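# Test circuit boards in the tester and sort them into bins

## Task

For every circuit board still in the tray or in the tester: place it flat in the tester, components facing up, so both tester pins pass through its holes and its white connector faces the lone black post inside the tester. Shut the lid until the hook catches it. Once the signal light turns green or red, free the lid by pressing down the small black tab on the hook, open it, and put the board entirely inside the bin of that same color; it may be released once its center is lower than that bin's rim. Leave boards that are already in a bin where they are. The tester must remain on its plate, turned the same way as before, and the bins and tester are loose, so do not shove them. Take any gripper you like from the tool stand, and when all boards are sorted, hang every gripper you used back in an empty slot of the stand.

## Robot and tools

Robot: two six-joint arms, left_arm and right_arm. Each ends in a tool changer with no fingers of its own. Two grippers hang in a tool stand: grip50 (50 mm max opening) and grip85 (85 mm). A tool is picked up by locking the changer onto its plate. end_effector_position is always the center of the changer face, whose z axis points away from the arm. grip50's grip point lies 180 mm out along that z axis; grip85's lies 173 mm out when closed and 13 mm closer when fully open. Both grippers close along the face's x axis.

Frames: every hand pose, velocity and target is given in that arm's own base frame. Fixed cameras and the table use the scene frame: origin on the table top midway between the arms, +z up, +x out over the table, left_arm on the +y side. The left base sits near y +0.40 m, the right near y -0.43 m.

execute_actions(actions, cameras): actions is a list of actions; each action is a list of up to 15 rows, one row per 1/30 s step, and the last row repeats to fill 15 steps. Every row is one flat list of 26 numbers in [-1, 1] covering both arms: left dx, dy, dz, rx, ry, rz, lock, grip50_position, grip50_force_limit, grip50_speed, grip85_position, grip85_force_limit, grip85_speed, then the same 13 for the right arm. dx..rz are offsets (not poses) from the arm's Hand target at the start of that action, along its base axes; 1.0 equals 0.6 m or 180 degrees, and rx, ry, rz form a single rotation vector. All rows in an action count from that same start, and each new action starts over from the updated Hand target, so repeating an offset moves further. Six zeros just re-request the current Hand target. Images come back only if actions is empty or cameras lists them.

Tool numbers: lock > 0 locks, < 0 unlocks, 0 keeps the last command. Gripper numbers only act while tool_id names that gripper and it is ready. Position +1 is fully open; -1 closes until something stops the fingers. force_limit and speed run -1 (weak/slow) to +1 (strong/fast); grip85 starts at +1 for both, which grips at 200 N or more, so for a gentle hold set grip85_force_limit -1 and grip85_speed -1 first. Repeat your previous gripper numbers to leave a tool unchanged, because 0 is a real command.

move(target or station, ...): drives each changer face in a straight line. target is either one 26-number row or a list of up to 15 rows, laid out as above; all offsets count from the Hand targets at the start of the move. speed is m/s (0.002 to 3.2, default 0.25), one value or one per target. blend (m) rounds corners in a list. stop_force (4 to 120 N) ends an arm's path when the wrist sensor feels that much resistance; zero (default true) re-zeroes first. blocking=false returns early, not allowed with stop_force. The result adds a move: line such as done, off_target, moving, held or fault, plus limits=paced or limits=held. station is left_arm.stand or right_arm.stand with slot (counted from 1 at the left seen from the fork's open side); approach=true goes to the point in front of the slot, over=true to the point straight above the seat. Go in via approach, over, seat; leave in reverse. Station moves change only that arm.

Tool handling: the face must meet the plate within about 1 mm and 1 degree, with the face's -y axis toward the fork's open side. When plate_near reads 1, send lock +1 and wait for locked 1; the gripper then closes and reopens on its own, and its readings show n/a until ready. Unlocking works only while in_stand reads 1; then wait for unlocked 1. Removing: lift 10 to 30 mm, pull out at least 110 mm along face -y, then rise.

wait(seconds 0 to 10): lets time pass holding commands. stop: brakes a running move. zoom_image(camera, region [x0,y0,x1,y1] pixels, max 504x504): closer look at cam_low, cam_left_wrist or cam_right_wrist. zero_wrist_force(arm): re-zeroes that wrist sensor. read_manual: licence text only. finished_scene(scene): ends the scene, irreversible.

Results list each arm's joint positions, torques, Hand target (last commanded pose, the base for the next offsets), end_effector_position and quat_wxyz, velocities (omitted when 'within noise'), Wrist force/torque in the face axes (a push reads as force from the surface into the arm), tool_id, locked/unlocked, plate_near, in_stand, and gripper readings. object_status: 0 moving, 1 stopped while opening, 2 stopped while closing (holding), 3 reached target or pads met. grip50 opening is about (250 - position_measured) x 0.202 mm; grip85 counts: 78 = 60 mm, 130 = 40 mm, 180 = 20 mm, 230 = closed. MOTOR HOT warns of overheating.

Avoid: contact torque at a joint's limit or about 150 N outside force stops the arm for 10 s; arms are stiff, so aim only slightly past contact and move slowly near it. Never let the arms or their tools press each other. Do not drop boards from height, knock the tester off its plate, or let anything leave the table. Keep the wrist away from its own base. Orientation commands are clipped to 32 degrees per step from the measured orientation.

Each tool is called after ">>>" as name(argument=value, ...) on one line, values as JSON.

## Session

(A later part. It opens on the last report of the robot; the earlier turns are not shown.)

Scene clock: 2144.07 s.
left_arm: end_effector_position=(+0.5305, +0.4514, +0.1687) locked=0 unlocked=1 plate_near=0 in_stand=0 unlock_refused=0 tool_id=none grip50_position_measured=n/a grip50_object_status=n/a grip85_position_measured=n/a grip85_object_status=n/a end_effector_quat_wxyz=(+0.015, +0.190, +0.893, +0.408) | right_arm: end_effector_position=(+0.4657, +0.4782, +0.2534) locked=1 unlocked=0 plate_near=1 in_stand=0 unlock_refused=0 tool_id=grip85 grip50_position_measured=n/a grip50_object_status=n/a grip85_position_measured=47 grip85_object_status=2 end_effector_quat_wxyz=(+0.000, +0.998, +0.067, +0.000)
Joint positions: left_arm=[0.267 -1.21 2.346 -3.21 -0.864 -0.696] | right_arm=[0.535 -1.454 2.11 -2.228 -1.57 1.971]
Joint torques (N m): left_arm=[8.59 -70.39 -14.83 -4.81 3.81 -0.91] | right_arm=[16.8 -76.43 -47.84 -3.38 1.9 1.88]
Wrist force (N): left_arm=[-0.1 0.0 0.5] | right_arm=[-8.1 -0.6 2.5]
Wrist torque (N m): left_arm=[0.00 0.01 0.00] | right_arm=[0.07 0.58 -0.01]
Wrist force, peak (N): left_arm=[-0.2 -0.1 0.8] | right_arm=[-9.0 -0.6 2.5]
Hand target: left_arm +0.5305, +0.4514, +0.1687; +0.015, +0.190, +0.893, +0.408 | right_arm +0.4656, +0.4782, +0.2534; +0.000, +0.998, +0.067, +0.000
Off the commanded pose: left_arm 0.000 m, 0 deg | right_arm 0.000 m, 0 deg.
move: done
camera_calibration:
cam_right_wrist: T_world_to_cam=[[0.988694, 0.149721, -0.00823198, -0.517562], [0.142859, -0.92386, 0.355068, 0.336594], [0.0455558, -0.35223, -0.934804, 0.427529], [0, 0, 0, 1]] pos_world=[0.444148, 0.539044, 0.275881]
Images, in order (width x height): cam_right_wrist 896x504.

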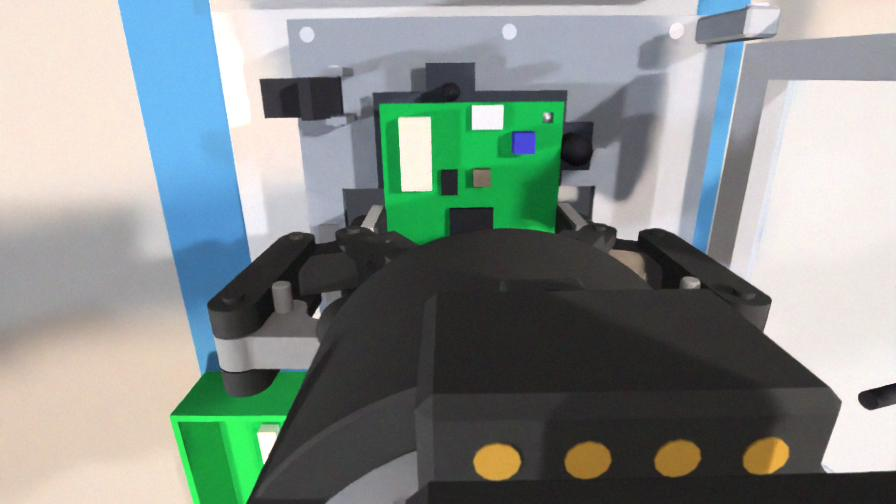

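>>> move(target=[0,0,0,0,0,0,0,1,1,1,1,1,1,0.0002,-0.0001,-0.0042,0,0,0,0,1,1,1,-1,-0.3,-1], speed=0.02, stop_force=6, cameras=["cam_right_wrist"])

>>> zoom_image(camera="cam_right_wrist", region=[520, 90, 580, 150])

Scene clock: 2159.33 s.
left_arm: end_effector_position=(+0.5305, +0.4514, +0.1687) locked=0 unlocked=1 plate_near=0 in_stand=0 unlock_refused=0 tool_id=none grip50_position_measured=n/a grip50_object_status=n/a grip85_position_measured=n/a grip85_object_status=n/a end_effector_quat_wxyz=(+0.015, +0.190, +0.893, +0.408) | right_arm: end_effector_position=(+0.4658, +0.4782, +0.2508) locked=1 unlocked=0 plate_near=1 in_stand=0 unlock_refused=0 tool_id=grip85 grip50_position_measured=n/a grip50_object_status=n/a grip85_position_measured=47 grip85_object_status=2 end_effector_quat_wxyz=(+0.000, +0.998, +0.067, +0.000)
Joint positions: left_arm=[0.267 -1.21 2.346 -3.21 -0.864 -0.696] | right_arm=[0.534 -1.451 2.112 -2.233 -1.57 1.971]
Joint torques (N m): left_arm=[9.06 -70.95 -14.96 -4.94 3.7 -1] | right_arm=[-13.59 -72.03 -55.13 -3.02 1.5 -2.09]
Wrist force (N): left_arm=[-0.3 0.4 0.5] | right_arm=[-8.6 -0.6 2.0]
Wrist torque (N m): left_arm=[0.03 0.02 0.00] | right_arm=[0.06 0.55 0.02]
Wrist force, peak (N): left_arm=[0.1 -0.1 0.9] | right_arm=[-8.9 -0.5 2.3]
Hand target: left_arm +0.5305, +0.4514, +0.1687; +0.015, +0.190, +0.893, +0.408 | right_arm +0.4658, +0.4782, +0.2509; +0.000, +0.998, +0.067, +0.000
Off the commanded pose: left_arm 0.000 m, 0 deg | right_arm 0.000 m, 0 deg.
move: done
camera_calibration:
cam_right_wrist: T_world_to_cam=[[0.98868, 0.149812, -0.00826637, -0.5177], [0.142957, -0.923845, 0.355068, 0.337323], [0.0455568, -0.35223, -0.934804, 0.425152], [0, 0, 0, 1]] pos_world=[0.444248, 0.538944, 0.273382]
Images, in order (width x height): cam_right_wrist 896x504.

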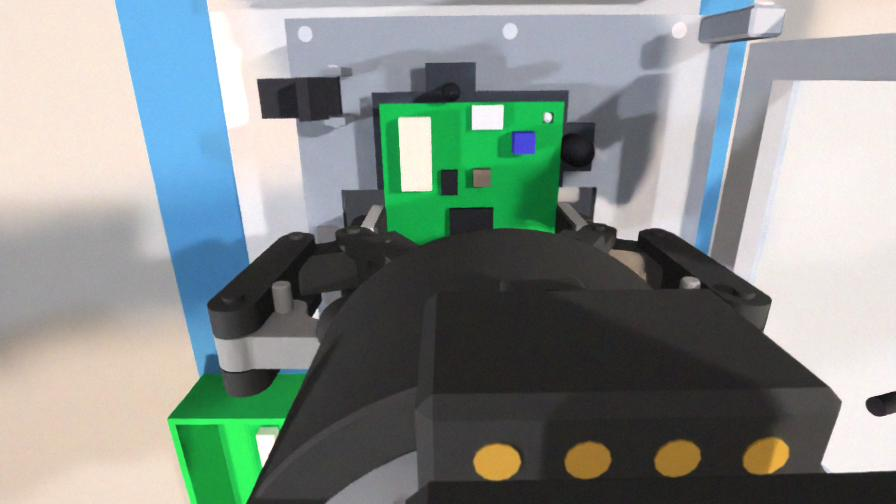

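Scaled by 8.400 from the camera's 896x504 image, which has a finer 1280x720 frame.

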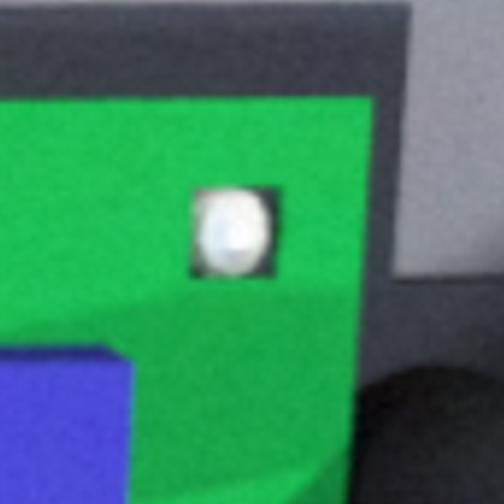

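>>> move(target=[0,0,0,0,0,0,0,1,1,1,1,1,1,0,0,-0.0125,0,0,0,0,1,1,1,-1,-0.3,-1], speed=0.015, stop_force=8, cameras=["cam_right_wrist"])

>>> zoom_image(camera="cam_right_wrist", region=[520, 90, 580, 150])

>>> zoom_image(camera="cam_right_wrist", region=[340, 40, 620, 240])

Scene clock: 2169.87 s.
left_arm: end_effector_position=(+0.5305, +0.4514, +0.1687) locked=0 unlocked=1 plate_near=0 in_stand=0 unlock_refused=0 tool_id=none grip50_position_measured=n/a grip50_object_status=n/a grip85_position_measured=n/a grip85_object_status=n/a end_effector_quat_wxyz=(+0.015, +0.190, +0.893, +0.408) | right_arm: end_effector_position=(+0.4658, +0.4782, +0.2458) locked=1 unlocked=0 plate_near=1 in_stand=0 unlock_refused=0 tool_id=grip85 grip50_position_measured=n/a grip50_object_status=n/a grip85_position_measured=47 grip85_object_status=2 end_effector_quat_wxyz=(+0.000, +0.998, +0.067, +0.000)
Joint positions: left_arm=[0.267 -1.21 2.346 -3.21 -0.864 -0.696] | right_arm=[0.534 -1.445 2.116 -2.243 -1.57 1.971]
Joint torques (N m): left_arm=[8.37 -70.24 -14.9 -4.93 3.78 -0.96] | right_arm=[-13.97 -72.84 -59.05 -2.91 1.58 -2.05]
Wrist force (N): left_arm=[0.1 0.2 0.3] | right_arm=[-12.0 1.4 -6.5]
Wrist torque (N m): left_arm=[0.01 -0.01 0.00] | right_arm=[-0.28 -0.20 0.10]
Wrist force, peak (N): left_arm=[0.0 0.3 0.8] | right_arm=[-15.3 2.7 -10.4]
Hand target: left_arm +0.5305, +0.4514, +0.1687; +0.015, +0.190, +0.893, +0.408 | right_arm +0.4658, +0.4782, +0.2458; +0.000, +0.998, +0.067, +0.000 (not the last commanded pose)
Off the commanded pose: left_arm 0.000 m, 0 deg | right_arm 0.002 m, 0 deg.
move: contact (right_arm)
camera_calibration:
cam_right_wrist: T_world_to_cam=[[0.988694, 0.14972, -0.00823183, -0.517707], [0.142858, -0.92386, 0.355068, 0.339151], [0.0455558, -0.35223, -0.934804, 0.420478], [0, 0, 0, 1]] pos_world=[0.444248, 0.538944, 0.268381]
Images, in order (width x height): cam_right_wrist 896x504.

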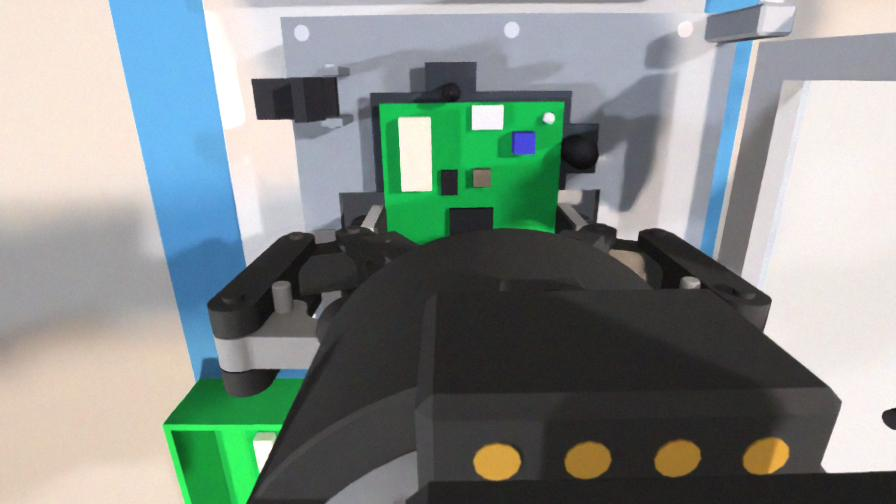

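Scaled by 8.400 from the camera's 896x504 image, which has a finer 1280x720 frame.

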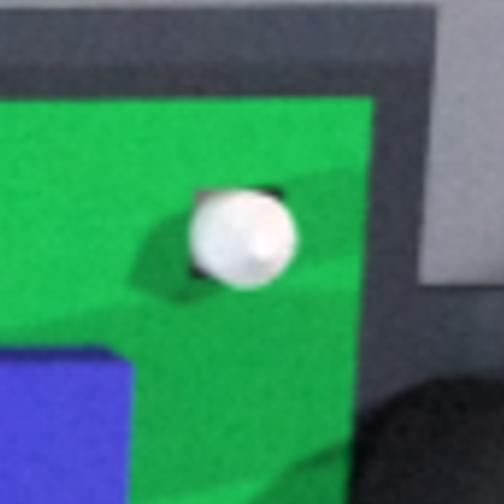

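Scaled by 1.800 from the camera's 896x504 image, which has a finer 1280x720 frame.

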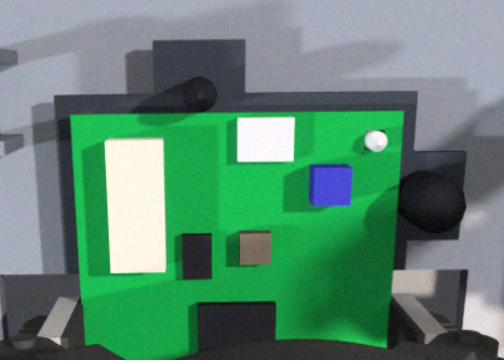

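>>> move(target=[0,0,0,0,0,0,0,1,1,1,1,1,1,0,0,0,0,0,0,0,1,1,1,0.85,-0.3,-1], cameras=["cam_right_wrist"])

>>> zoom_image(camera="cam_right_wrist", region=[340, 40, 620, 240])

>>> move(target=[[0,0,0,0,0,0,0,1,1,1,1,1,1,0,0,0.0667,0,0,0,0,1,1,1,0.85,-0.3,-1],[0,0,0,0,0,0,0,1,1,1,1,1,1,-0.02,0.12,0.28,0,0,0,0,1,1,1,0.85,-0.3,-1]], speed=[0.05,0.25], blend=[0.01,0], cameras=["cam_right_wrist"])

>>> zoom_image(camera="cam_right_wrist", region=[320, 40, 620, 240])

Scene clock: 2208.37 s.
left_arm: end_effector_position=(+0.5305, +0.4514, +0.1687) locked=0 unlocked=1 plate_near=0 in_stand=0 unlock_refused=0 tool_id=none grip50_position_measured=n/a grip50_object_status=n/a grip85_position_measured=n/a grip85_object_status=n/a end_effector_quat_wxyz=(+0.015, +0.190, +0.893, +0.408) | right_arm: end_effector_position=(+0.4658, +0.4782, +0.2458) locked=1 unlocked=0 plate_near=1 in_stand=0 unlock_refused=0 tool_id=grip85 grip50_position_measured=n/a grip50_object_status=n/a grip85_position_measured=22 grip85_object_status=3 end_effector_quat_wxyz=(+0.000, +0.998, +0.067, +0.000)
Joint positions: left_arm=[0.267 -1.21 2.346 -3.21 -0.864 -0.696] | right_arm=[0.534 -1.445 2.116 -2.243 -1.57 1.971]
Joint torques (N m): left_arm=[8.95 -70.05 -14.84 -4.96 3.75 -1.14] | right_arm=[-17.61 -76.53 -58.24 -4.92 1.89 -1.89]
Wrist force (N): left_arm=[0.0 0.2 0.5] | right_arm=[-8.8 -0.4 2.5]
Wrist torque (N m): left_arm=[0.01 0.01 0.00] | right_arm=[0.10 0.62 0.00]
Wrist force, peak (N): left_arm=[-0.6 0.3 0.6] | right_arm=[-13.2 1.7 -5.3]
Hand target: left_arm +0.5305, +0.4514, +0.1687; +0.015, +0.190, +0.893, +0.408 | right_arm +0.4658, +0.4782, +0.2458; +0.000, +0.998, +0.067, +0.000
Off the commanded pose: left_arm 0.000 m, 0 deg | right_arm 0.000 m, 0 deg.
move: done
camera_calibration:
cam_right_wrist: T_world_to_cam=[[0.988694, 0.14972, -0.00823183, -0.517707], [0.142858, -0.92386, 0.355068, 0.339151], [0.0455558, -0.35223, -0.934804, 0.420478], [0, 0, 0, 1]] pos_world=[0.444248, 0.538944, 0.268381]
Images, in order (width x height): cam_right_wrist 896x504.

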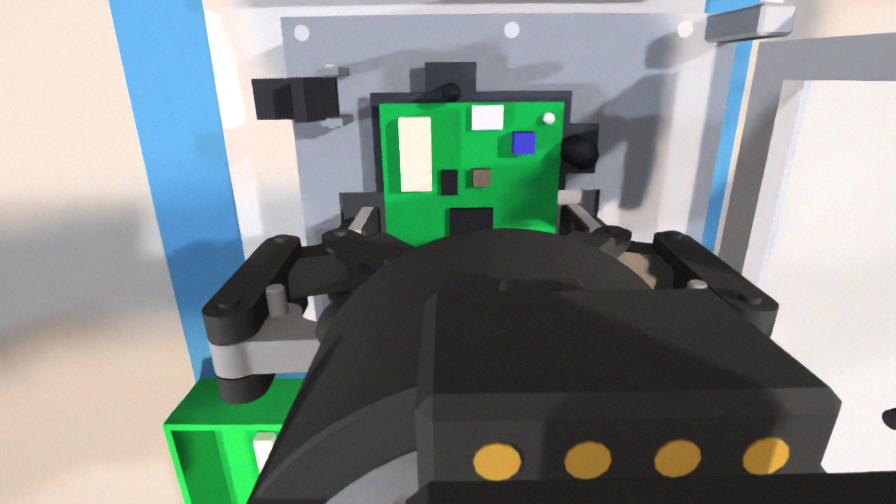

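Scaled by 1.800 from the camera's 896x504 image, which has a finer 1280x720 frame.

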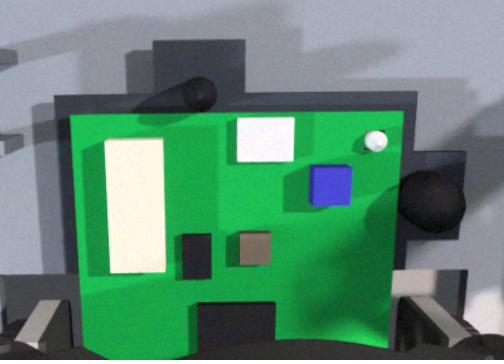

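Scene clock: 2210.20 s.
left_arm: end_effector_position=(+0.5305, +0.4514, +0.1687) locked=0 unlocked=1 plate_near=0 in_stand=0 unlock_refused=0 tool_id=none grip50_position_measured=n/a grip50_object_status=n/a grip85_position_measured=n/a grip85_object_status=n/a end_effector_quat_wxyz=(+0.015, +0.190, +0.893, +0.408) | right_arm: end_effector_position=(+0.4537, +0.5502, +0.4137) locked=1 unlocked=0 plate_near=1 in_stand=0 unlock_refused=0 tool_id=grip85 grip50_position_measured=n/a grip50_object_status=n/a grip85_position_measured=22 grip85_object_status=3 end_effector_quat_wxyz=(+0.000, +0.998, +0.067, +0.000)
Joint positions: left_arm=[0.267 -1.21 2.346 -3.21 -0.864 -0.696] | right_arm=[0.634 -1.517 1.859 -1.913 -1.57 2.071]
Joint torques (N m): left_arm=[9.93 -70.99 -14.89 -4.91 3.74 -1.09] | right_arm=[-5.02 -60.63 -71.62 -4.22 -1.76 0.5]
Wrist force (N): left_arm=[-0.1 0.0 0.4] | right_arm=[-9.0 -0.3 1.6]
Wrist torque (N m): left_arm=[0.00 0.01 0.01] | right_arm=[0.10 0.64 0.18]
Wrist force, peak (N): left_arm=[0.0 0.0 0.8] | right_arm=[-9.1 3.9 7.9]
Hand target: left_arm +0.5305, +0.4514, +0.1687; +0.015, +0.190, +0.893, +0.408 | right_arm +0.4538, +0.5502, +0.4138; +0.000, +0.998, +0.067, +0.000
Off the commanded pose: left_arm 0.000 m, 0 deg | right_arm 0.000 m, 0 deg.
move: done
camera_calibration:
cam_right_wrist: T_world_to_cam=[[0.988661, 0.149938, -0.00820803, -0.515272], [0.143053, -0.923825, 0.355081, 0.347705], [0.0456575, -0.352229, -0.9348, 0.603203], [0, 0, 0, 1]] pos_world=[0.432148, 0.610943, 0.436181]
Images, in order (width x height): cam_right_wrist 896x504.

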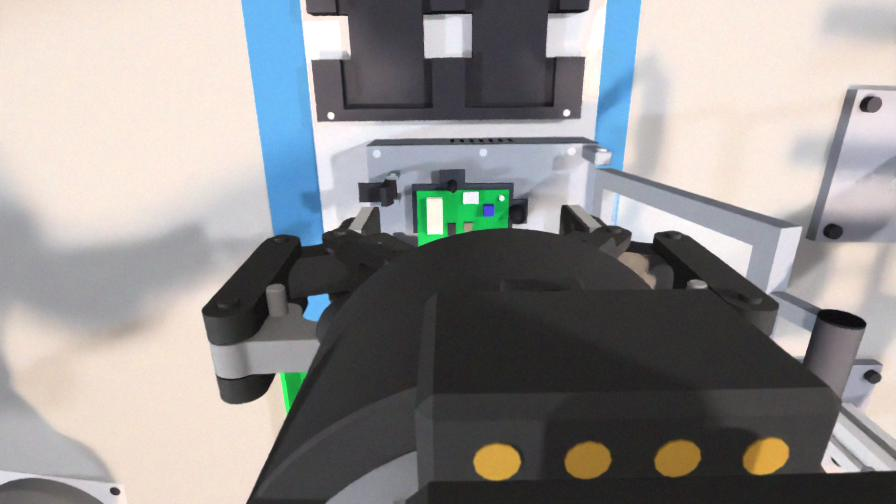

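Scaled by 1.680 from the camera's 896x504 image, which has a finer 1280x720 frame.

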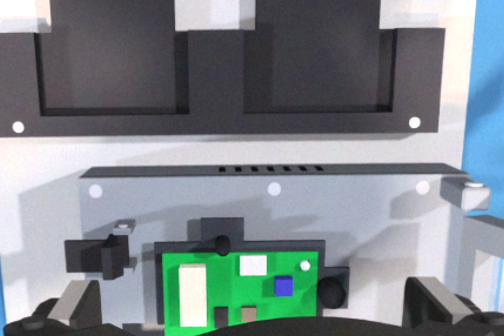

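>>> move(target=[[0,0,0,0,0,0,0,1,1,1,1,1,1,0.1,-0.03,0.2,0,0,0.0098,0,1,1,1,0.0,-1,0],[0,0,0,0,0,0,0,1,1,1,1,1,1,0.268,-0.0948,0.19,0,0,0.0098,0,1,1,1,0.0,-1,0],[0,0,0,0,0,0,0,1,1,1,1,1,1,0.268,-0.0948,0.0477,0,0,0.0098,0,1,1,1,0.0,-1,0]], speed=[0.3,0.3,0.12], blend=[0.03,0.02,0], cameras=["cam_right_wrist"])

>>> zoom_image(camera="cam_right_wrist", region=[190, 40, 360, 240])

>>> zoom_image(camera="cam_right_wrist", region=[330, 0, 630, 260])

Scene clock: 2229.13 s.
left_arm: end_effector_position=(+0.5305, +0.4514, +0.1687) locked=0 unlocked=1 plate_near=0 in_stand=0 unlock_refused=0 tool_id=none grip50_position_measured=n/a grip50_object_status=n/a grip85_position_measured=n/a grip85_object_status=n/a end_effector_quat_wxyz=(+0.015, +0.190, +0.893, +0.408) | right_arm: end_effector_position=(+0.6146, +0.4933, +0.4424) locked=1 unlocked=0 plate_near=1 in_stand=0 unlock_refused=0 tool_id=grip85 grip50_position_measured=n/a grip50_object_status=n/a grip85_position_measured=129 grip85_object_status=3 end_effector_quat_wxyz=(+0.000, +0.997, +0.082, +0.000)
Joint positions: left_arm=[0.267 -1.21 2.346 -3.21 -0.864 -0.696] | right_arm=[0.453 -1.409 1.685 -1.847 -1.57 1.859]
Joint torques (N m): left_arm=[9.16 -70.32 -14.9 -4.87 4 -1.15] | right_arm=[-14.65 -90.62 -60.29 -4.7 2.08 -1.74]
Wrist force (N): left_arm=[0.0 -0.1 0.2] | right_arm=[-8.8 -0.3 1.7]
Wrist torque (N m): left_arm=[0.00 0.01 0.00] | right_arm=[0.09 0.64 0.00]
Wrist force, peak (N): left_arm=[-0.4 0.0 0.8] | right_arm=[-12.0 -1.5 9.9]
Hand target: left_arm +0.5305, +0.4514, +0.1687; +0.015, +0.190, +0.893, +0.408 | right_arm +0.6146, +0.4933, +0.4424; +0.000, +0.997, +0.082, +0.000
Off the commanded pose: left_arm 0.000 m, 0 deg | right_arm 0.000 m, 0 deg.
move: done
camera_calibration:
cam_right_wrist: T_world_to_cam=[[0.983597, 0.180193, -0.00822333, -0.677432], [0.171328, -0.919002, 0.355081, 0.242216], [0.0564259, -0.350666, -0.934799, 0.595377], [0, 0, 0, 1]] pos_world=[0.591227, 0.553443, 0.464981]
Images, in order (width x height): cam_right_wrist 896x504.

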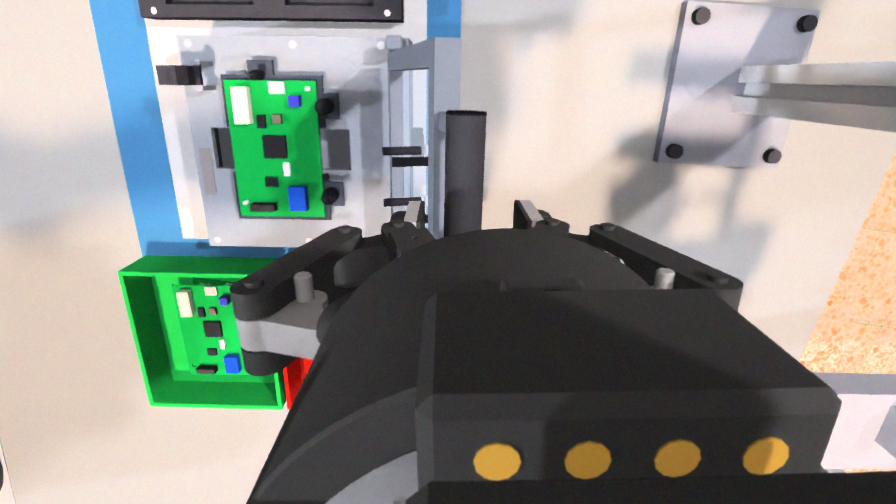

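Scaled by 2.520 from the camera's 896x504 image, which has a finer 1280x720 frame.

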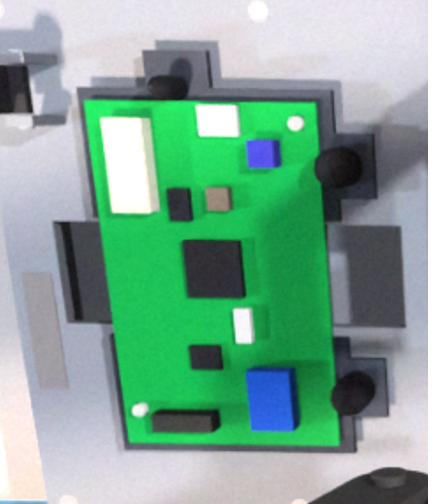

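Scaled by 1.680 from the camera's 896x504 image, which has a finer 1280x720 frame.

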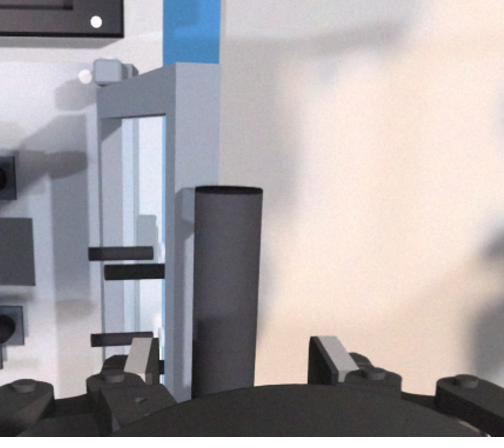

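>>> move(target=[0,0,0,0,0,0,0,1,1,1,1,1,1,0.0003,0.0005,0,0,0,0,0,1,1,1,-0.32,-1,0], speed=0.05)

>>> move(target=[[0,0,0,0,0,0,0,1,1,1,1,1,1,-0.0710,-0.0118,0.0117,0,0,0,0,1,1,1,-0.32,-1,0],[0,0,0,0,0,0,0,1,1,1,1,1,1,-0.2025,-0.0337,-0.0037,0.0091,-0.0548,0,0,1,1,1,-0.32,-1,0],[0,0,0,0,0,0,0,1,1,1,1,1,1,-0.3270,-0.0544,-0.0487,0.0182,-0.1096,0,0,1,1,1,-0.32,-1,0],[0,0,0,0,0,0,0,1,1,1,1,1,1,-0.4379,-0.0728,-0.1208,0.0273,-0.1643,0,0,1,1,1,-0.32,-1,0],[0,0,0,0,0,0,0,1,1,1,1,1,1,-0.5291,-0.0880,-0.2163,0.0364,-0.2191,0,0,1,1,1,-0.32,-1,0],[0,0,0,0,0,0,0,1,1,1,1,1,1,-0.5962,-0.0992,-0.3293,0.0456,-0.2739,0,0,1,1,1,-0.32,-1,0],[0,0,0,0,0,0,0,1,1,1,1,1,1,-0.6192,-0.1030,-0.3877,0.0501,-0.3013,0,0,1,1,1,-0.32,-1,0]], speed=[0.1,0.15,0.15,0.15,0.15,0.12,0.1], blend=0.01, stop_force=60)

>>> move(target=[[0,0,0,0,0,0,0,1,1,1,1,1,1,-0.0115,-0.0019,-0.0572,0.0027,-0.0164,0,0,1,1,1,-0.32,-1,0],[0,0,0,0,0,0,0,1,1,1,1,1,1,-0.0115,-0.0019,-0.0738,0.0027,-0.0164,0,0,1,1,1,-0.32,-1,0]], speed=0.03, blend=0.003, stop_force=35, cameras=["cam_right_wrist","cam_low"])

>>> zoom_image(camera="cam_low", region=[500, 170, 720, 340])

>>> zoom_image(camera="cam_right_wrist", region=[330, 0, 630, 260])

Scene clock: 2267.23 s.
left_arm: end_effector_position=(+0.5305, +0.4514, +0.1687) locked=0 unlocked=1 plate_near=0 in_stand=0 unlock_refused=0 tool_id=none grip50_position_measured=n/a grip50_object_status=n/a grip85_position_measured=n/a grip85_object_status=n/a end_effector_quat_wxyz=(+0.015, +0.190, +0.893, +0.408) | right_arm: end_effector_position=(+0.6148, +0.4936, +0.4425) locked=1 unlocked=0 plate_near=1 in_stand=0 unlock_refused=0 tool_id=grip85 grip50_position_measured=n/a grip50_object_status=n/a grip85_position_measured=169 grip85_object_status=3 end_effector_quat_wxyz=(+0.000, +0.997, +0.082, +0.000)
Joint positions: left_arm=[0.267 -1.21 2.346 -3.21 -0.864 -0.696] | right_arm=[0.454 -1.408 1.685 -1.847 -1.57 1.86]
Joint torques (N m): left_arm=[9.91 -70.04 -14.76 -4.94 3.86 -1.01] | right_arm=[21.35 -63.88 -73.61 -4.37 -0.33 1.88]
Motor temperatures (°C): left_arm=[29 32 27 36 32 33] | right_arm=[26 31 32 32 32 29]
Wrist force (N): left_arm=[0.0 0.1 0.4] | right_arm=[-9.1 0.0 1.9]
Wrist torque (N m): left_arm=[0.02 0.00 0.00] | right_arm=[0.11 0.66 -0.02]
Wrist force, peak (N): left_arm=[-0.5 0.5 0.7] | right_arm=[-9.2 -0.3 2.3]
Hand target: left_arm +0.5305, +0.4514, +0.1687; +0.015, +0.190, +0.893, +0.408 | right_arm +0.6147, +0.4936, +0.4424; +0.000, +0.997, +0.082, +0.000
Off the commanded pose: left_arm 0.000 m, 0 deg | right_arm 0.000 m, 0 deg.
move: done

Scene clock: 2272.30 s.
left_arm: end_effector_position=(+0.5305, +0.4514, +0.1687) locked=0 unlocked=1 plate_near=0 in_stand=0 unlock_refused=0 tool_id=none grip50_position_measured=n/a grip50_object_status=n/a grip85_position_measured=n/a grip85_object_status=n/a end_effector_quat_wxyz=(+0.015, +0.190, +0.893, +0.408) | right_arm: end_effector_position=(+0.2432, +0.4318, +0.2098) locked=1 unlocked=0 plate_near=1 in_stand=0 unlock_refused=0 tool_id=grip85 grip50_position_measured=n/a grip50_object_status=n/a grip85_position_measured=169 grip85_object_status=3 end_effector_quat_wxyz=(-0.038, +0.884, +0.073, +0.460)
Joint positions: left_arm=[0.267 -1.21 2.346 -3.21 -0.864 -0.696] | right_arm=[0.917 -1.351 2.634 -3.66 -2.164 2.063]
Joint torques (N m): left_arm=[9.4 -70.65 -14.94 -4.94 3.9 -1.02] | right_arm=[-19.89 -31.19 -34.28 -11.6 -5.24 1.97]
Wrist force (N): left_arm=[-0.2 -0.1 0.5] | right_arm=[-8.8 -0.9 -0.3]
Wrist torque (N m): left_arm=[0.00 0.02 0.00] | right_arm=[0.20 0.54 0.26]
Wrist force, peak (N): left_arm=[-0.4 0.4 0.6] | right_arm=[-11.0 -0.2 1.5]
Hand target: left_arm +0.5305, +0.4514, +0.1687; +0.015, +0.190, +0.893, +0.408 | right_arm +0.2432, +0.4318, +0.2098; -0.038, +0.884, +0.073, +0.460
Off the commanded pose: left_arm 0.000 m, 0 deg | right_arm 0.000 m, 0 deg.
move: done

Scene clock: 2274.47 s.
left_arm: end_effector_position=(+0.5305, +0.4514, +0.1687) locked=0 unlocked=1 plate_near=0 in_stand=0 unlock_refused=0 tool_id=none grip50_position_measured=n/a grip50_object_status=n/a grip85_position_measured=n/a grip85_object_status=n/a end_effector_quat_wxyz=(+0.015, +0.190, +0.893, +0.408) | right_arm: end_effector_position=(+0.2368, +0.4307, +0.1776) locked=1 unlocked=0 plate_near=1 in_stand=0 unlock_refused=0 tool_id=grip85 grip50_position_measured=n/a grip50_object_status=n/a grip85_position_measured=169 grip85_object_status=3 end_effector_quat_wxyz=(-0.040, +0.873, +0.072, +0.481)
Joint positions: left_arm=[0.267 -1.21 2.346 -3.21 -0.864 -0.696] | right_arm=[0.938 -1.209 2.643 -3.854 -2.202 2.051]
Joint torques (N m): left_arm=[8.89 -70.83 -14.89 -4.82 3.92 -1.09] | right_arm=[-13.41 -23.22 -1.31 -2.46 0.64 1.75]
Wrist force (N): left_arm=[-0.1 0.0 0.1] | right_arm=[21.3 1.5 -10.8]
Wrist torque (N m): left_arm=[0.00 0.01 0.00] | right_arm=[-0.21 5.63 0.35]
Wrist force, peak (N): left_arm=[-0.3 0.2 0.8] | right_arm=[36.4 0.4 -39.6]
Hand target: left_arm +0.5305, +0.4514, +0.1687; +0.015, +0.190, +0.893, +0.408 | right_arm +0.2368, +0.4307, +0.1776; -0.040, +0.873, +0.072, +0.481 (not the last commanded pose)
Off the commanded pose: left_arm 0.000 m, 0 deg | right_arm 0.012 m, 0 deg.
move: contact (right_arm); path passed 0 of 2 targets
camera_calibration:
cam_right_wrist: T_world_to_cam=[[0.530286, 0.104631, 0.841338, -0.307749], [-0.133535, -0.969662, 0.204756, 0.464201], [0.837237, -0.220927, -0.500226, 0.0292309], [0, 0, 0, 1]] pos_world=[0.200709, 0.488776, 0.178495]
Images, in order (width x height): cam_low 896x504, cam_right_wrist 896x504.

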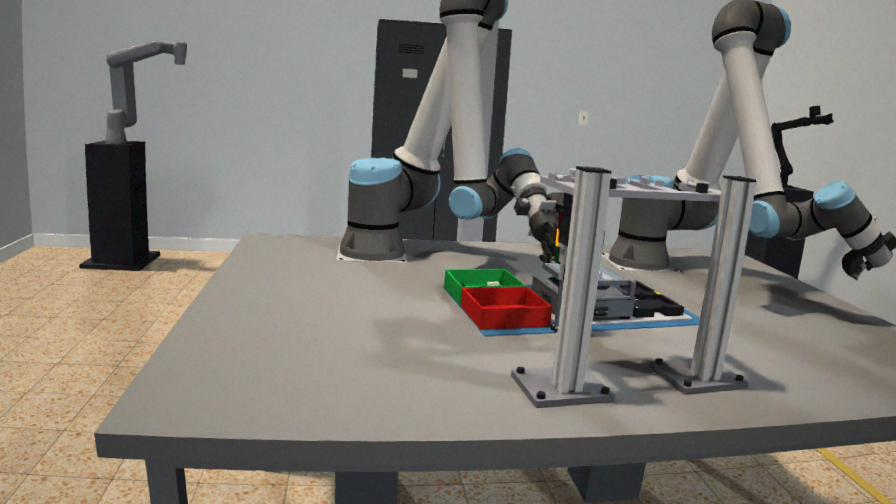

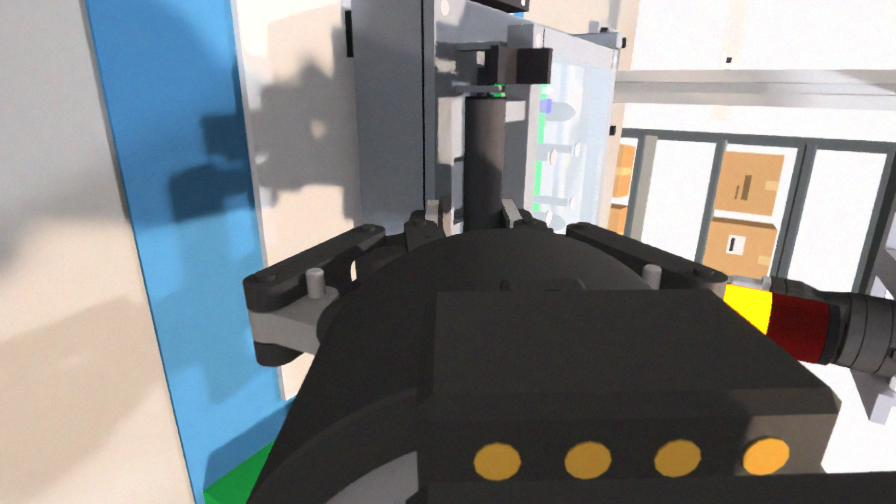

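Scaled by 2.291 from the camera's 896x504 image, which has a finer 1280x720 frame.

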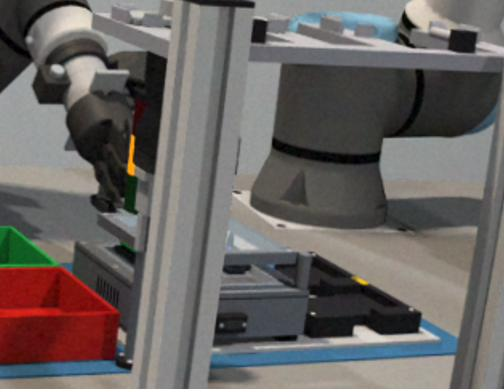

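Scaled by 1.680 from the camera's 896x504 image, which has a finer 1280x720 frame.

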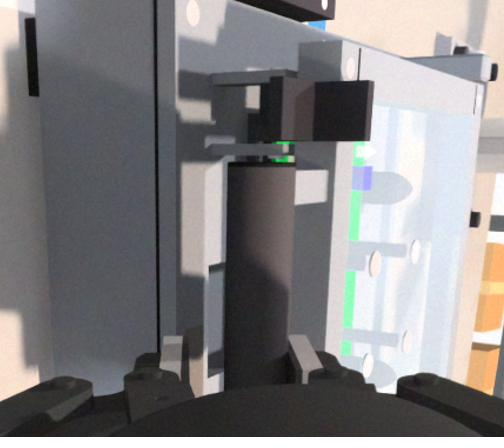

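>>> move(target=[[0,0,0,0,0,0,0,1,1,1,1,1,1,0.0031,0.0005,0.005,0,0,0,0,1,1,1,-0.32,-1,0],[0,0,0,0,0,0,0,1,1,1,1,1,1,-0.0805,-0.0134,0.058,0,0,0,0,1,1,1,-0.32,-1,0],[0,0,0,0,0,0,0,1,1,1,1,1,1,0.1575,0.0262,0.3207,-0.0527,0.3171,0,0,1,1,1,-0.32,-1,0],[0,0,0,0,0,0,0,1,1,1,1,1,1,0.218,0.1595,0.2373,-0.0527,0.3171,0,0,1,1,1,-0.32,-1,0]], speed=[0.03,0.15,0.3,0.25], blend=[0.002,0.01,0.03,0])

>>> move(target=[0,0,0,0,0,0,0,1,1,1,1,1,1,0,0,0,0,0,0,0,1,1,1,-1,-1,0], cameras=["cam_low","cam_right_wrist"])

>>> zoom_image(camera="cam_low", region=[500, 170, 720, 340])

>>> zoom_image(camera="cam_right_wrist", region=[400, 80, 600, 240])

Scene clock: 2312.30 s.
left_arm: end_effector_position=(+0.5305, +0.4514, +0.1687) locked=0 unlocked=1 plate_near=0 in_stand=0 unlock_refused=0 tool_id=none grip50_position_measured=n/a grip50_object_status=n/a grip85_position_measured=n/a grip85_object_status=n/a end_effector_quat_wxyz=(+0.015, +0.190, +0.893, +0.408) | right_arm: end_effector_position=(+0.3675, +0.5264, +0.3200) locked=1 unlocked=0 plate_near=1 in_stand=0 unlock_refused=0 tool_id=grip85 grip50_position_measured=n/a grip50_object_status=n/a grip85_position_measured=169 grip85_object_status=3 end_effector_quat_wxyz=(+0.000, +0.997, +0.082, -0.001)
Joint positions: left_arm=[0.267 -1.21 2.346 -3.21 -0.864 -0.696] | right_arm=[0.686 -1.565 2.09 -2.094 -1.569 2.092]
Joint torques (N m): left_arm=[9.45 -71.11 -14.58 -4.93 3.88 -1.18] | right_arm=[-5.92 -45.42 -60.28 -5.85 -1.02 0.25]
Wrist force (N): left_arm=[-0.2 0.0 0.6] | right_arm=[-7.2 -1.0 2.0]
Wrist torque (N m): left_arm=[0.01 0.02 0.00] | right_arm=[0.06 0.54 0.20]
Wrist force, peak (N): left_arm=[-0.2 0.1 0.9] | right_arm=[21.6 1.5 -11.5]
Hand target: left_arm +0.5305, +0.4514, +0.1687; +0.015, +0.190, +0.893, +0.408 | right_arm +0.3676, +0.5264, +0.3200; +0.000, +0.997, +0.082, -0.001
Off the commanded pose: left_arm 0.000 m, 0 deg | right_arm 0.000 m, 0 deg.
move: done; blend cut to 0.0018 m at target 1

Scene clock: 2312.90 s.
left_arm: end_effector_position=(+0.5305, +0.4514, +0.1687) locked=0 unlocked=1 plate_near=0 in_stand=0 unlock_refused=0 tool_id=none grip50_position_measured=n/a grip50_object_status=n/a grip85_position_measured=n/a grip85_object_status=n/a end_effector_quat_wxyz=(+0.015, +0.190, +0.893, +0.408) | right_arm: end_effector_position=(+0.3676, +0.5264, +0.3200) locked=1 unlocked=0 plate_near=1 in_stand=0 unlock_refused=0 tool_id=grip85 grip50_position_measured=n/a grip50_object_status=n/a grip85_position_measured=233 grip85_object_status=3 end_effector_quat_wxyz=(+0.000, +0.997, +0.082, -0.001)
Joint positions: left_arm=[0.267 -1.21 2.346 -3.21 -0.864 -0.696] | right_arm=[0.686 -1.565 2.09 -2.094 -1.569 2.092]
Joint torques (N m): left_arm=[9.14 -70.87 -15.34 -4.95 3.88 -1.32] | right_arm=[-17.25 -43.7 -65.23 -9.9 1.13 2.04]
Wrist force (N): left_arm=[0.1 0.2 0.5] | right_arm=[-7.8 -0.6 1.6]
Wrist torque (N m): left_arm=[0.02 0.00 0.01] | right_arm=[0.09 0.58 0.20]
Wrist force, peak (N): left_arm=[-0.4 0.0 0.7] | right_arm=[-8.1 -1.1 1.6]
Hand target: left_arm +0.5305, +0.4514, +0.1687; +0.015, +0.190, +0.893, +0.408 | right_arm +0.3676, +0.5264, +0.3200; +0.000, +0.997, +0.082, -0.001
Off the commanded pose: left_arm 0.000 m, 0 deg | right_arm 0.000 m, 0 deg.
move: done
camera_calibration:
cam_right_wrist: T_world_to_cam=[[0.983614, 0.180014, -0.0098926, -0.440792], [0.171746, -0.918924, 0.35508, 0.35826], [0.0548289, -0.35096, -0.934784, 0.507131], [0, 0, 0, 1]] pos_world=[0.344234, 0.586545, 0.342487]
Images, in order (width x height): cam_low 896x504, cam_right_wrist 896x504.

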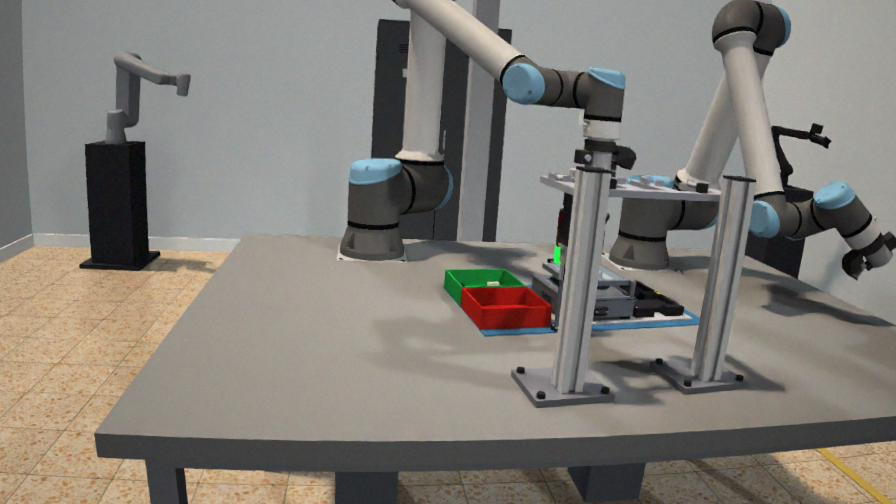

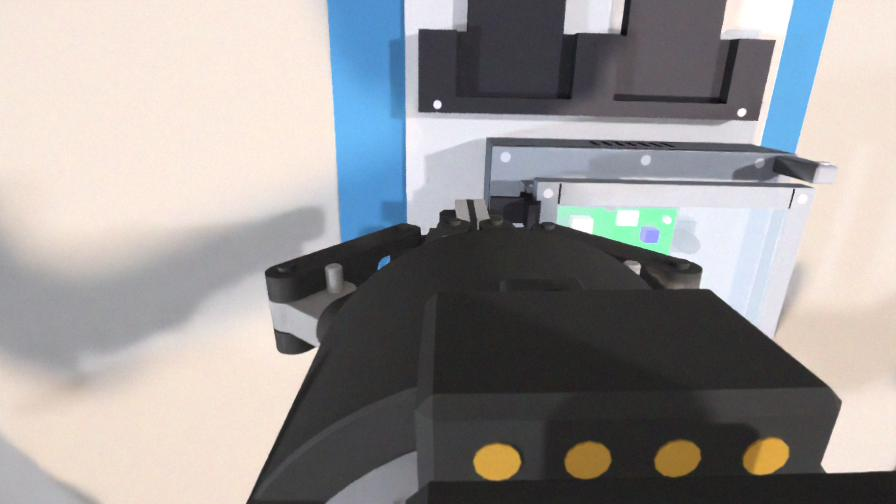

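Scaled by 2.291 from the camera's 896x504 image, which has a finer 1280x720 frame.

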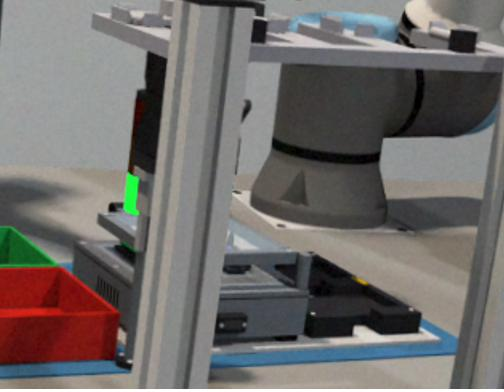

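Scaled by 2.520 from the camera's 896x504 image, which has a finer 1280x720 frame.

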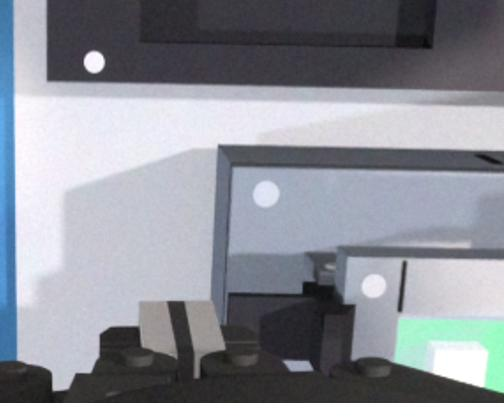

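>>> move(target=[0,0,0,0,0,0,0,1,1,1,1,1,1,0.0286,0.0005,-0.055,0,0,0,0,1,1,1,-1,-1,0], speed=0.15)

>>> move(target=[0,0,0,0,0,0,0,1,1,1,1,1,1,0,0,-0.025,0,0,0,0,1,1,1,-1,-1,0], speed=0.015, stop_force=30, cameras=["cam_low","cam_right_wrist"])

>>> zoom_image(camera="cam_right_wrist", region=[400, 80, 600, 240])

>>> zoom_image(camera="cam_low", region=[500, 200, 660, 330])

Scene clock: 2334.23 s.
left_arm: end_effector_position=(+0.5305, +0.4514, +0.1687) locked=0 unlocked=1 plate_near=0 in_stand=0 unlock_refused=0 tool_id=none grip50_position_measured=n/a grip50_object_status=n/a grip85_position_measured=n/a grip85_object_status=n/a end_effector_quat_wxyz=(+0.015, +0.190, +0.893, +0.408) | right_arm: end_effector_position=(+0.3848, +0.5266, +0.2869) locked=1 unlocked=0 plate_near=1 in_stand=0 unlock_refused=0 tool_id=grip85 grip50_position_measured=n/a grip50_object_status=n/a grip85_position_measured=233 grip85_object_status=3 end_effector_quat_wxyz=(+0.000, +0.997, +0.082, -0.001)
Joint positions: left_arm=[0.267 -1.21 2.346 -3.21 -0.864 -0.696] | right_arm=[0.669 -1.515 2.106 -2.16 -1.569 2.075]
Joint torques (N m): left_arm=[9.1 -71.34 -14.75 -4.85 3.97 -1.16] | right_arm=[18.99 -73 -66.56 -2.72 0.32 1.66]
Wrist force (N): left_arm=[0.1 0.0 0.6] | right_arm=[-7.2 -0.9 1.6]
Wrist torque (N m): left_arm=[0.00 0.00 0.00] | right_arm=[0.07 0.52 0.13]
Wrist force, peak (N): left_arm=[-0.3 0.3 0.8] | right_arm=[-8.8 -0.8 -0.1]
Hand target: left_arm +0.5305, +0.4514, +0.1687; +0.015, +0.190, +0.893, +0.408 | right_arm +0.3847, +0.5267, +0.2870; +0.000, +0.997, +0.082, -0.001
Off the commanded pose: left_arm 0.000 m, 0 deg | right_arm 0.000 m, 0 deg.
move: done

Scene clock: 2335.30 s.
left_arm: end_effector_position=(+0.5305, +0.4514, +0.1687) locked=0 unlocked=1 plate_near=0 in_stand=0 unlock_refused=0 tool_id=none grip50_position_measured=n/a grip50_object_status=n/a grip85_position_measured=n/a grip85_object_status=n/a end_effector_quat_wxyz=(+0.015, +0.190, +0.893, +0.408) | right_arm: end_effector_position=(+0.3847, +0.5268, +0.2828) locked=1 unlocked=0 plate_near=1 in_stand=0 unlock_refused=0 tool_id=grip85 grip50_position_measured=n/a grip50_object_status=n/a grip85_position_measured=233 grip85_object_status=3 end_effector_quat_wxyz=(+0.000, +0.997, +0.082, -0.001)
Joint positions: left_arm=[0.267 -1.21 2.346 -3.21 -0.864 -0.696] | right_arm=[0.669 -1.511 2.11 -2.169 -1.569 2.075]
Joint torques (N m): left_arm=[9.06 -70.77 -15.16 -5.02 3.83 -1.38] | right_arm=[-15.19 -58.39 -57.38 -2.16 -3.53 0.5]
Wrist force (N): left_arm=[-0.1 0.3 0.5] | right_arm=[-15.0 -4.0 -14.0]
Wrist torque (N m): left_arm=[0.02 0.01 0.01] | right_arm=[0.62 -0.77 0.14]
Wrist force, peak (N): left_arm=[-0.3 0.6 0.5] | right_arm=[-34.5 3.4 -54.4]
Hand target: left_arm +0.5305, +0.4514, +0.1687; +0.015, +0.190, +0.893, +0.408 | right_arm +0.3848, +0.5267, +0.2828; +0.000, +0.997, +0.082, -0.001 (not the last commanded pose)
Off the commanded pose: left_arm 0.000 m, 0 deg | right_arm 0.011 m, 0 deg.
move: contact (right_arm)
camera_calibration:
cam_right_wrist: T_world_to_cam=[[0.98361, 0.180046, -0.00976113, -0.458107], [0.171739, -0.918986, 0.354924, 0.36895], [0.0549323, -0.350783, -0.934844, 0.47153], [0, 0, 0, 1]] pos_world=[0.361333, 0.586944, 0.305386]
Images, in order (width x height): cam_low 896x504, cam_right_wrist 896x504.

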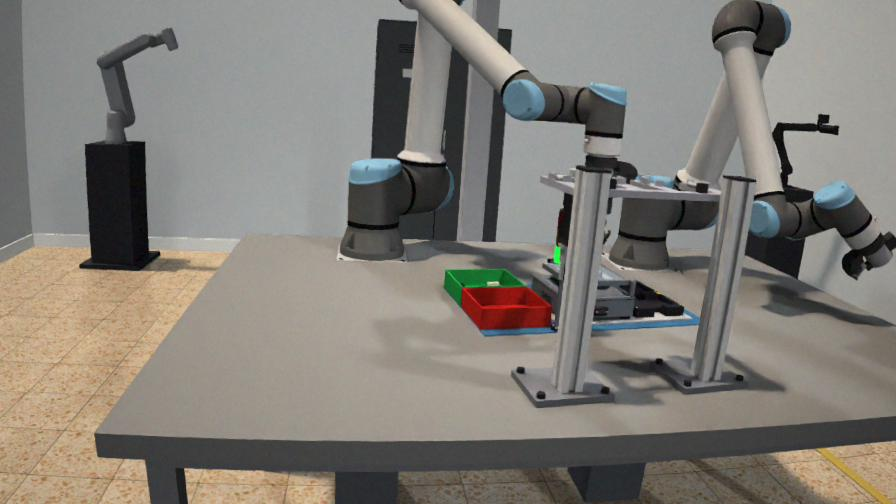

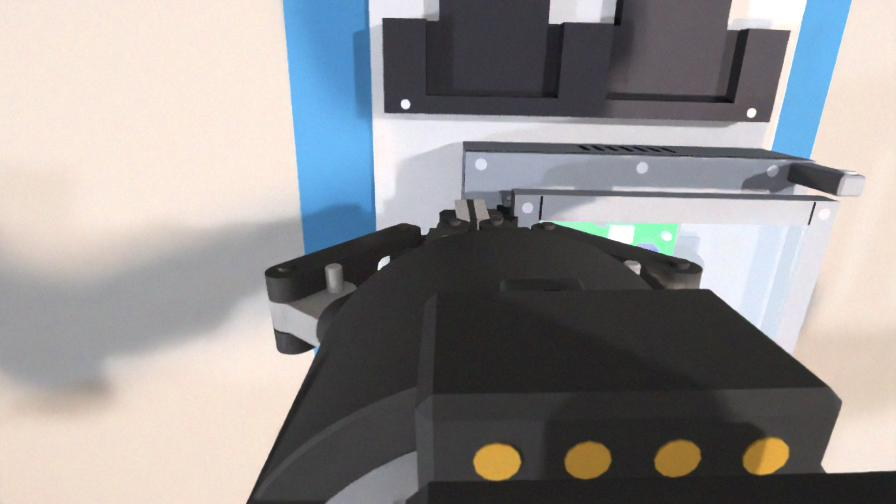

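Scaled by 2.520 from the camera's 896x504 image, which has a finer 1280x720 frame.

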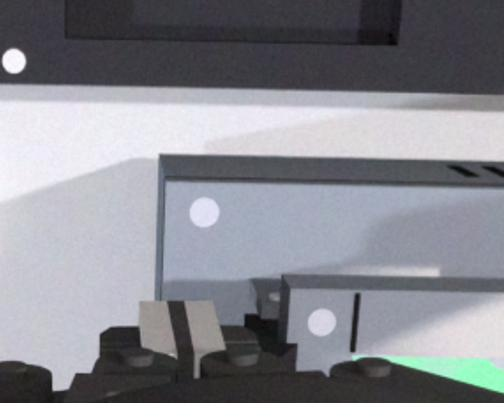

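Scaled by 3.150 from the camera's 896x504 image, which has a finer 1280x720 frame.

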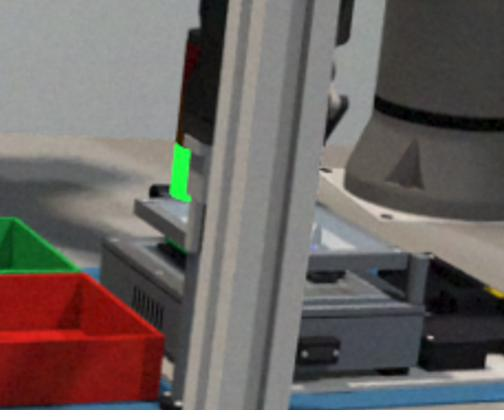

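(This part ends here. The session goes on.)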